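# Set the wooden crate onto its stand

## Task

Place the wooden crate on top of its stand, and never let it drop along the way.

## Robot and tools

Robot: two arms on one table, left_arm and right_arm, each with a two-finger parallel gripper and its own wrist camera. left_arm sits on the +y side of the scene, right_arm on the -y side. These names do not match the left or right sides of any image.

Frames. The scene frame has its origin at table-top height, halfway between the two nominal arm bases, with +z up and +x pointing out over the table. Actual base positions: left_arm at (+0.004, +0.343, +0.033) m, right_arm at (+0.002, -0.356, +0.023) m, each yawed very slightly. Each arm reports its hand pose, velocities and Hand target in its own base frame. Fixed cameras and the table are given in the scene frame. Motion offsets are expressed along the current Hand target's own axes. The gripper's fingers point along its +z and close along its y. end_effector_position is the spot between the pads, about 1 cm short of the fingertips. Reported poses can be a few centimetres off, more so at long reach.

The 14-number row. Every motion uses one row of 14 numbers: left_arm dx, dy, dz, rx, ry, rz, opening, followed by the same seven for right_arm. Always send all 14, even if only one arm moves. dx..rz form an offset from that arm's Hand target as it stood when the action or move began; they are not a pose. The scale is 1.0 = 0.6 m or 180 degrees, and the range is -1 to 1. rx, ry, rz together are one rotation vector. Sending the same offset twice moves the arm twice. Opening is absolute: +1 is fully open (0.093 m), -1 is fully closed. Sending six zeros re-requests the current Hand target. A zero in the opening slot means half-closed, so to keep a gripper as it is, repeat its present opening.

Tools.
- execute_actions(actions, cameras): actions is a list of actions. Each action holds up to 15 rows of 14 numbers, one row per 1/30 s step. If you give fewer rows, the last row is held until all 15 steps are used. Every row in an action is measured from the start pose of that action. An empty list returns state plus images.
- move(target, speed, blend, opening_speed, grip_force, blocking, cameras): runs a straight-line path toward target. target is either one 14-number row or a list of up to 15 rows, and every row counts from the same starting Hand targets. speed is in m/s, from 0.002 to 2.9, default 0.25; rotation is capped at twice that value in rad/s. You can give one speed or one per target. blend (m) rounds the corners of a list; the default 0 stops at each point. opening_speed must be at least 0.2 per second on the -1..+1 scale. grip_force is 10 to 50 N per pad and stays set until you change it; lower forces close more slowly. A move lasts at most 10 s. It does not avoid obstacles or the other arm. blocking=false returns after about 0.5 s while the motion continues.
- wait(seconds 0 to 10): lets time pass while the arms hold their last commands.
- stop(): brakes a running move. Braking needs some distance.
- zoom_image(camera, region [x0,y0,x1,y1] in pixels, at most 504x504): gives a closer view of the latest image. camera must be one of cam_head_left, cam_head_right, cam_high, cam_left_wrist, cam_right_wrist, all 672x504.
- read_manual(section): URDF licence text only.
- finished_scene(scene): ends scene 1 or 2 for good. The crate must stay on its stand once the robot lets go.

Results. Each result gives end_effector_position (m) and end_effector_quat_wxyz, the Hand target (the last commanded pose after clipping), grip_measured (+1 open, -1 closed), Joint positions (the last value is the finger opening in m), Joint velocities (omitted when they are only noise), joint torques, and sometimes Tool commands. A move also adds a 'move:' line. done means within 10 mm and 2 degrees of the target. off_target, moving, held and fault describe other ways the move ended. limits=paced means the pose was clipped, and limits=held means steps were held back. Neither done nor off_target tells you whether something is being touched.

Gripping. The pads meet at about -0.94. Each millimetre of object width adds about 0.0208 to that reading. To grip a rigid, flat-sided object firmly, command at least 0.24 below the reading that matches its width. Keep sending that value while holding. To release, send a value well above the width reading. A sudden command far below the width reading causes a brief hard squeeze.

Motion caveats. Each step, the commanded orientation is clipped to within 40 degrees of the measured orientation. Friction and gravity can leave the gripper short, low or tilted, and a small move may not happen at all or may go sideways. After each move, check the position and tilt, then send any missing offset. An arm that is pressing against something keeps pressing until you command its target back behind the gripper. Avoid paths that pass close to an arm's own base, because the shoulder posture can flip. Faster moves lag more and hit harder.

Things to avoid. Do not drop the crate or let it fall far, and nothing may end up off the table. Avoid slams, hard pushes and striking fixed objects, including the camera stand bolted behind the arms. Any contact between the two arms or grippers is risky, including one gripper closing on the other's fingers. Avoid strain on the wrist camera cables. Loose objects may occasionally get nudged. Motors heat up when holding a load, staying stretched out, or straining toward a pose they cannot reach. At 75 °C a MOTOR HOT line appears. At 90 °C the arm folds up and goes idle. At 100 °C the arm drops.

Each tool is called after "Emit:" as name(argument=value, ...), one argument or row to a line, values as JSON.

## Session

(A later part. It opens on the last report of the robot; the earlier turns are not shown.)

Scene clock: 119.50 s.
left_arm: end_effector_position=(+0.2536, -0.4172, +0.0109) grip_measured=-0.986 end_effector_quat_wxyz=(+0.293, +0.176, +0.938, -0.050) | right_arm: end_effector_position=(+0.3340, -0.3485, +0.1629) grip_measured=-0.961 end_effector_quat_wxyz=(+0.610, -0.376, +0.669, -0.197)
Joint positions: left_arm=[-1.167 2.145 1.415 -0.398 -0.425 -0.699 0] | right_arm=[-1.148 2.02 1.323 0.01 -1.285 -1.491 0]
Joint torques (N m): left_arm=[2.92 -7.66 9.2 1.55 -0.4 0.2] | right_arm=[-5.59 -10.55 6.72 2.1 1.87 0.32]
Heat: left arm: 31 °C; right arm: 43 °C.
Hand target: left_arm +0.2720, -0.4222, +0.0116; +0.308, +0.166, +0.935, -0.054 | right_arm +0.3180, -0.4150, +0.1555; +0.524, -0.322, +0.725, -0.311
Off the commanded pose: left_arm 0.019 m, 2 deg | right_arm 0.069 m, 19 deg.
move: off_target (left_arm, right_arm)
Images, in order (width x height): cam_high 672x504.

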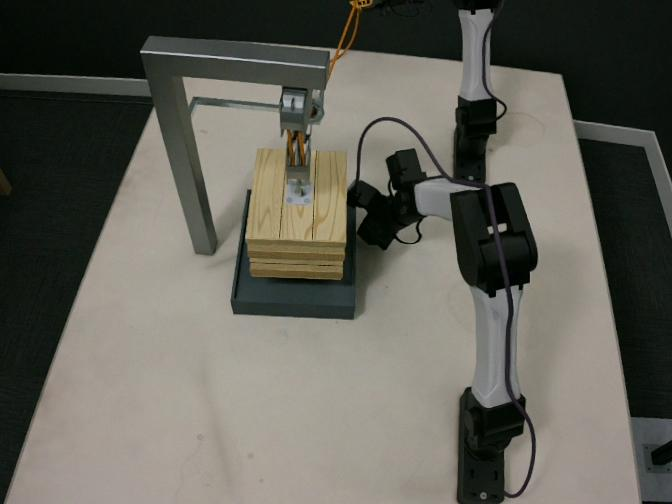

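Emit:
move(
  target=[0.0754,-0.034,-0.056,0,0,0,-1,0,0,0,0,0,0,-1],
  speed=0.08,
)

Emit:
move(
  target=[-0.05,0.03,-0.12,0,0,0,-1,-0.293,0.161,-0.038,0,0,0,-1],
  speed=0.05,
  cameras=["cam_head_left","cam_high"],
)

Emit:
zoom_image(
  camera="cam_high",
  region=[200, 130, 400, 340],
)

Emit:
zoom_image(
  camera="cam_head_left",
  region=[170, 150, 400, 350],
)

Scene clock: 124.37 s.
left_arm: end_effector_position=(+0.2098, -0.4219, -0.0025) grip_measured=-0.986 end_effector_quat_wxyz=(+0.296, +0.178, +0.937, -0.046) | right_arm: end_effector_position=(+0.3340, -0.3485, +0.1629) grip_measured=-0.961 end_effector_quat_wxyz=(+0.610, -0.376, +0.669, -0.197)
Joint positions: left_arm=[-1.274 2.145 1.358 -0.39 -0.476 -0.802 0] | right_arm=[-1.148 2.02 1.323 0.01 -1.285 -1.491 0]
Joint torques (N m): left_arm=[0.32 -12.55 5.9 1.09 -0.55 -0.1] | right_arm=[-5.56 -10.58 6.74 2.1 1.87 0.32]
Heat: left arm: 32 °C; right arm: 43 °C.
Hand target: left_arm +0.2121, -0.4219, +0.0117; +0.308, +0.166, +0.935, -0.054 | right_arm +0.3180, -0.4150, +0.1555; +0.524, -0.322, +0.725, -0.311
Off the commanded pose: left_arm 0.014 m, 2 deg | right_arm 0.069 m, 19 deg.
move: off_target (left_arm, right_arm)

Scene clock: 128.83 s.
left_arm: end_effector_position=(+0.1995, -0.3919, +0.0626) grip_measured=-0.986 end_effector_quat_wxyz=(+0.289, +0.179, +0.940, -0.032) | right_arm: end_effector_position=(+0.3234, -0.1564, +0.1930) grip_measured=-0.961 end_effector_quat_wxyz=(+0.590, -0.398, +0.669, -0.214)
Joint positions: left_arm=[-1.278 1.95 1.358 -0.621 -0.481 -0.813 0] | right_arm=[-0.858 1.314 0.619 0.285 -1.009 -1.235 0]
Joint torques (N m): left_arm=[-0.18 -12.15 8.7 1.01 -0.52 -0.17] | right_arm=[-3.67 -3.89 6.28 2.03 2.15 0.34]
Heat: left arm: 31 °C; right arm: 43 °C.
Hand target: left_arm +0.2008, -0.3987, +0.0876; +0.308, +0.166, +0.935, -0.054 | right_arm +0.3255, -0.2152, +0.1836; +0.524, -0.322, +0.725, -0.311
Off the commanded pose: left_arm 0.026 m, 4 deg | right_arm 0.060 m, 17 deg.
move: off_target (left_arm, right_arm)
Images, in order (width x height): cam_head_left 672x504, cam_high 672x504.

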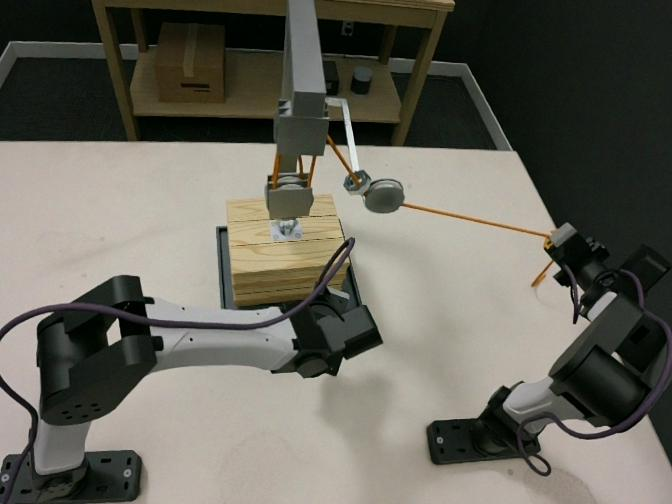

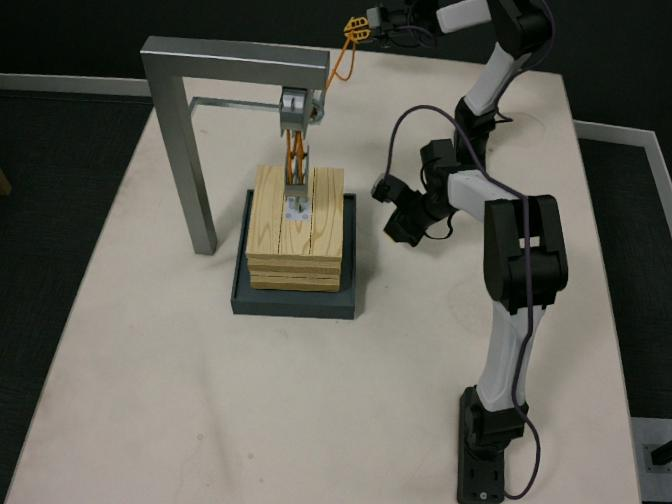

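Scaled by 2.400 from the camera's 672x504 image, which has a finer 960x720 frame.

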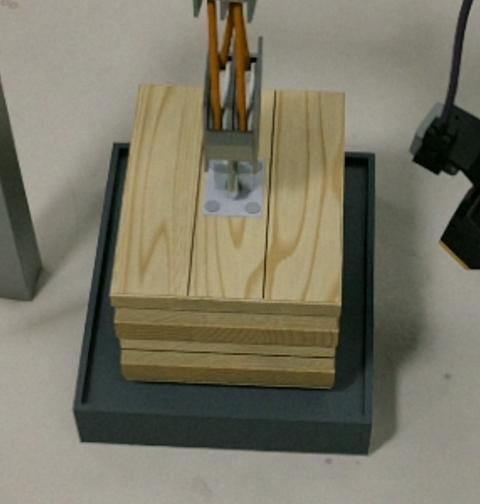

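Scaled by 2.191 from the camera's 672x504 image, which has a finer 960x720 frame.

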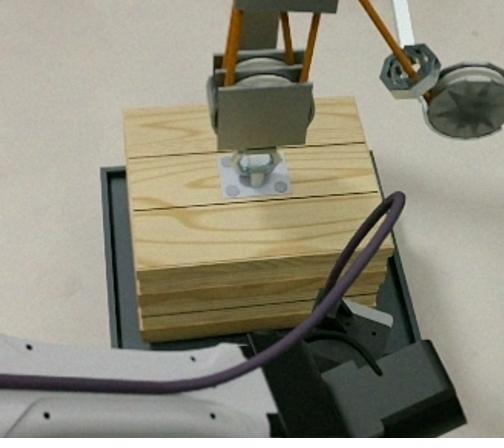

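Emit:
move(
  target=[0.1,0.1,-0.1,0,0,0,-1,-0.135,0.09,-0.035,0,0,0,-1],
  speed=0.04,
  cameras=["cam_head_left","cam_high"],
)

Emit:
zoom_image(
  camera="cam_high",
  region=[200, 130, 400, 340],
)

Emit:
move(
  target=[0,0,0,0,0,0,-1,-0.175,0.09,-0.045,0,0,0,-1],
  speed=0.06,
  cameras=["cam_head_left","cam_high"],
)

Emit:
zoom_image(
  camera="cam_high",
  region=[200, 130, 400, 340],
)

Emit:
zoom_image(
  camera="cam_head_left",
  region=[170, 150, 400, 350],
)

Scene clock: 136.27 s.
left_arm: end_effector_position=(+0.1426, -0.3162, +0.0918) grip_measured=-0.986 end_effector_quat_wxyz=(+0.298, +0.175, +0.937, -0.047) | right_arm: end_effector_position=(+0.3220, -0.0992, +0.2001) grip_measured=-0.961 end_effector_quat_wxyz=(+0.549, -0.357, +0.699, -0.290)
Joint positions: left_arm=[-1.392 1.586 1.031 -0.679 -0.523 -0.933 0] | right_arm=[-0.55 0.981 0.442 0.27 -0.521 -1.094 0]
Joint torques (N m): left_arm=[-0.08 -8.24 6.17 0.96 -0.56 -0.1] | right_arm=[-0.43 -2.56 5.98 1.81 0.82 0.26]
Heat: left arm: 33 °C; right arm: 41 °C.
Hand target: left_arm +0.1427, -0.3135, +0.1002; +0.308, +0.166, +0.935, -0.054 | right_arm +0.3175, -0.1162, +0.1919; +0.524, -0.322, +0.725, -0.311
Off the commanded pose: left_arm 0.009 m, 2 deg | right_arm 0.019 m, 6 deg.
move: off_target (right_arm)
Images, in order (width x height): cam_head_left 672x504, cam_high 672x504.

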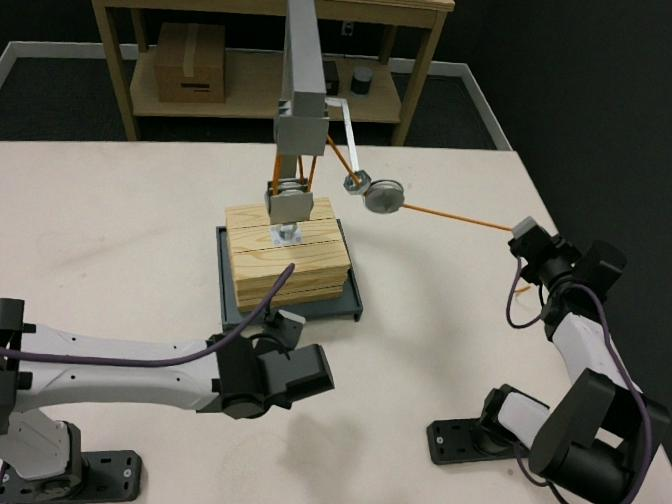

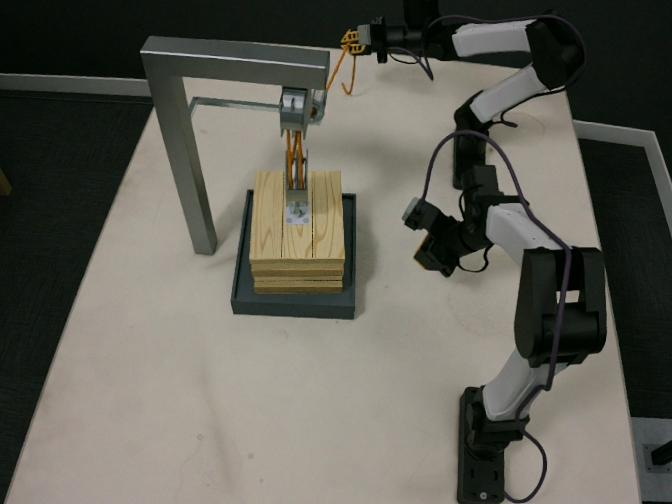

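Scaled by 2.400 from the camera's 672x504 image, which has a finer 960x720 frame.

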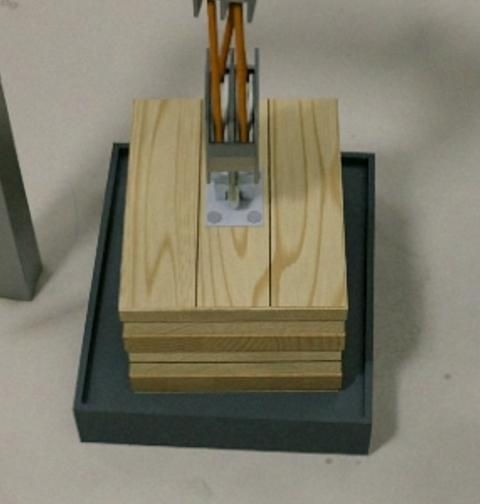

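Scene clock: 138.97 s.
left_arm: end_effector_position=(+0.1426, -0.3162, +0.0918) grip_measured=-0.986 end_effector_quat_wxyz=(+0.298, +0.174, +0.937, -0.048) | right_arm: end_effector_position=(+0.3087, +0.0022, +0.2021) grip_measured=-0.961 end_effector_quat_wxyz=(+0.513, -0.333, +0.728, -0.309)
Joint positions: left_arm=[-1.392 1.586 1.031 -0.679 -0.523 -0.933 0] | right_arm=[0.137 0.754 0.423 0.036 0.24 -0.899 0]
Joint torques (N m): left_arm=[-0.14 -8.32 6.27 0.99 -0.59 -0.14] | right_arm=[0.9 -1.25 9.36 1.97 0.13 0.24]
Heat: left arm: 33 °C; right arm: 40 °C.
Hand target: left_arm +0.1427, -0.3135, +0.1002; +0.308, +0.166, +0.935, -0.054 | right_arm +0.3097, +0.0024, +0.2149; +0.524, -0.322, +0.725, -0.311
Off the commanded pose: left_arm 0.009 m, 2 deg | right_arm 0.013 m, 2 deg.
move: off_target (right_arm)
Images, in order (width x height): cam_head_left 672x504, cam_high 672x504.

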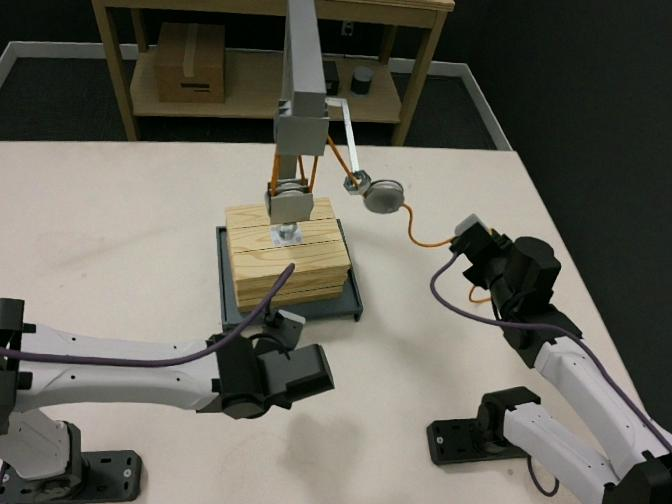

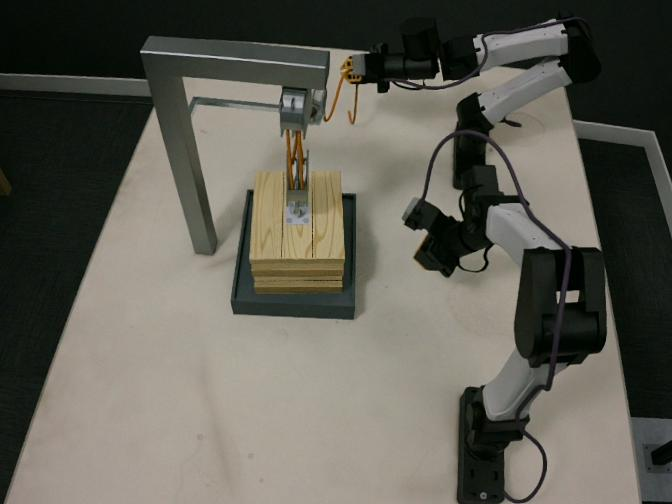

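Scaled by 2.400 from the camera's 672x504 image, which has a finer 960x720 frame.

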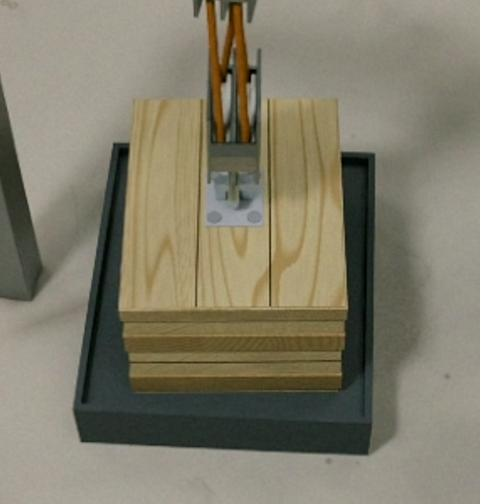

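Scaled by 2.191 from the camera's 672x504 image, which has a finer 960x720 frame.

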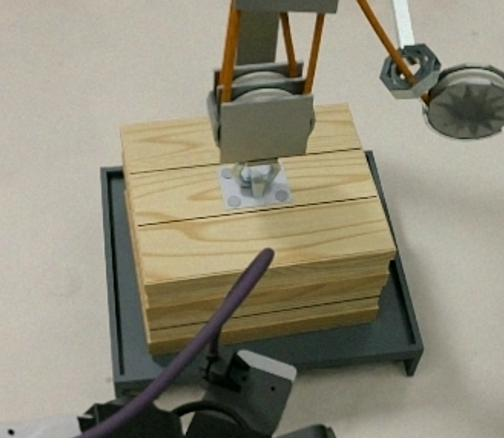

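Landed. Release the rope.

Emit:
move(
  target=[0,0,0,0,0,0,-1,0,0,0,0,0,0,0.3],
  opening_speed=1.5,
  cameras=["cam_head_right","cam_high"],
)

Scene clock: 141.60 s.
left_arm: end_effector_position=(+0.1426, -0.3162, +0.0918) grip_measured=-0.986 end_effector_quat_wxyz=(+0.298, +0.174, +0.937, -0.048) | right_arm: end_effector_position=(+0.3087, +0.0020, +0.2020) grip_measured=+0.297 end_effector_quat_wxyz=(+0.513, -0.333, +0.729, -0.309)
Joint positions: left_arm=[-1.392 1.586 1.031 -0.679 -0.523 -0.933 0] | right_arm=[0.137 0.754 0.423 0.035 0.24 -0.898 0.059]
Joint torques (N m): left_arm=[0.12 -8.32 6.31 0.92 -0.62 -0.11] | right_arm=[0.88 -1.24 9.39 2 0.13 0.23]
Heat: left arm: 34 °C; right arm: 40 °C.
Hand target: left_arm +0.1427, -0.3135, +0.1002; +0.308, +0.166, +0.935, -0.054 | right_arm +0.3097, +0.0024, +0.2149; +0.524, -0.322, +0.725, -0.311
Off the commanded pose: left_arm 0.009 m, 2 deg | right_arm 0.013 m, 2 deg.
move: off_target (right_arm)
Images, in order (width x height): cam_head_right 672x504, cam_high 672x504.

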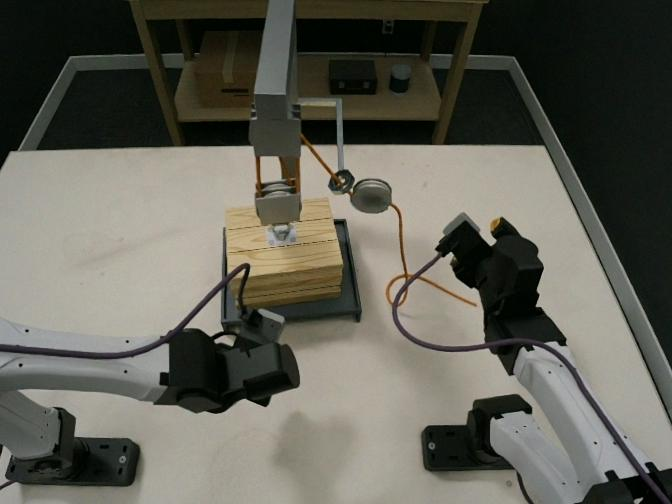

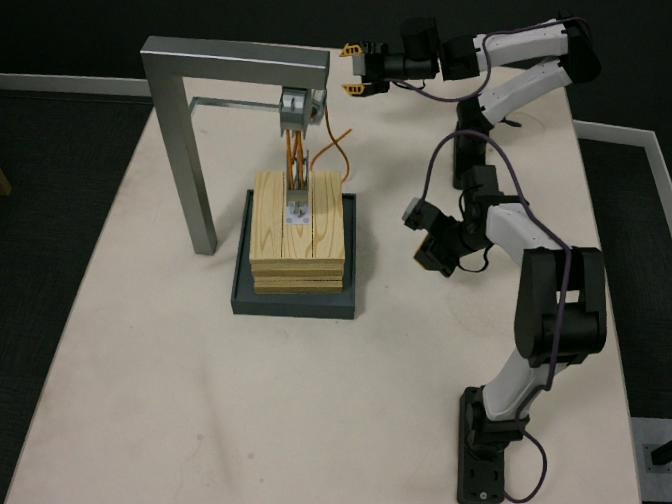

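Emit:
finished_scene(
  scene=2,
)

The scene is finished: the task was done.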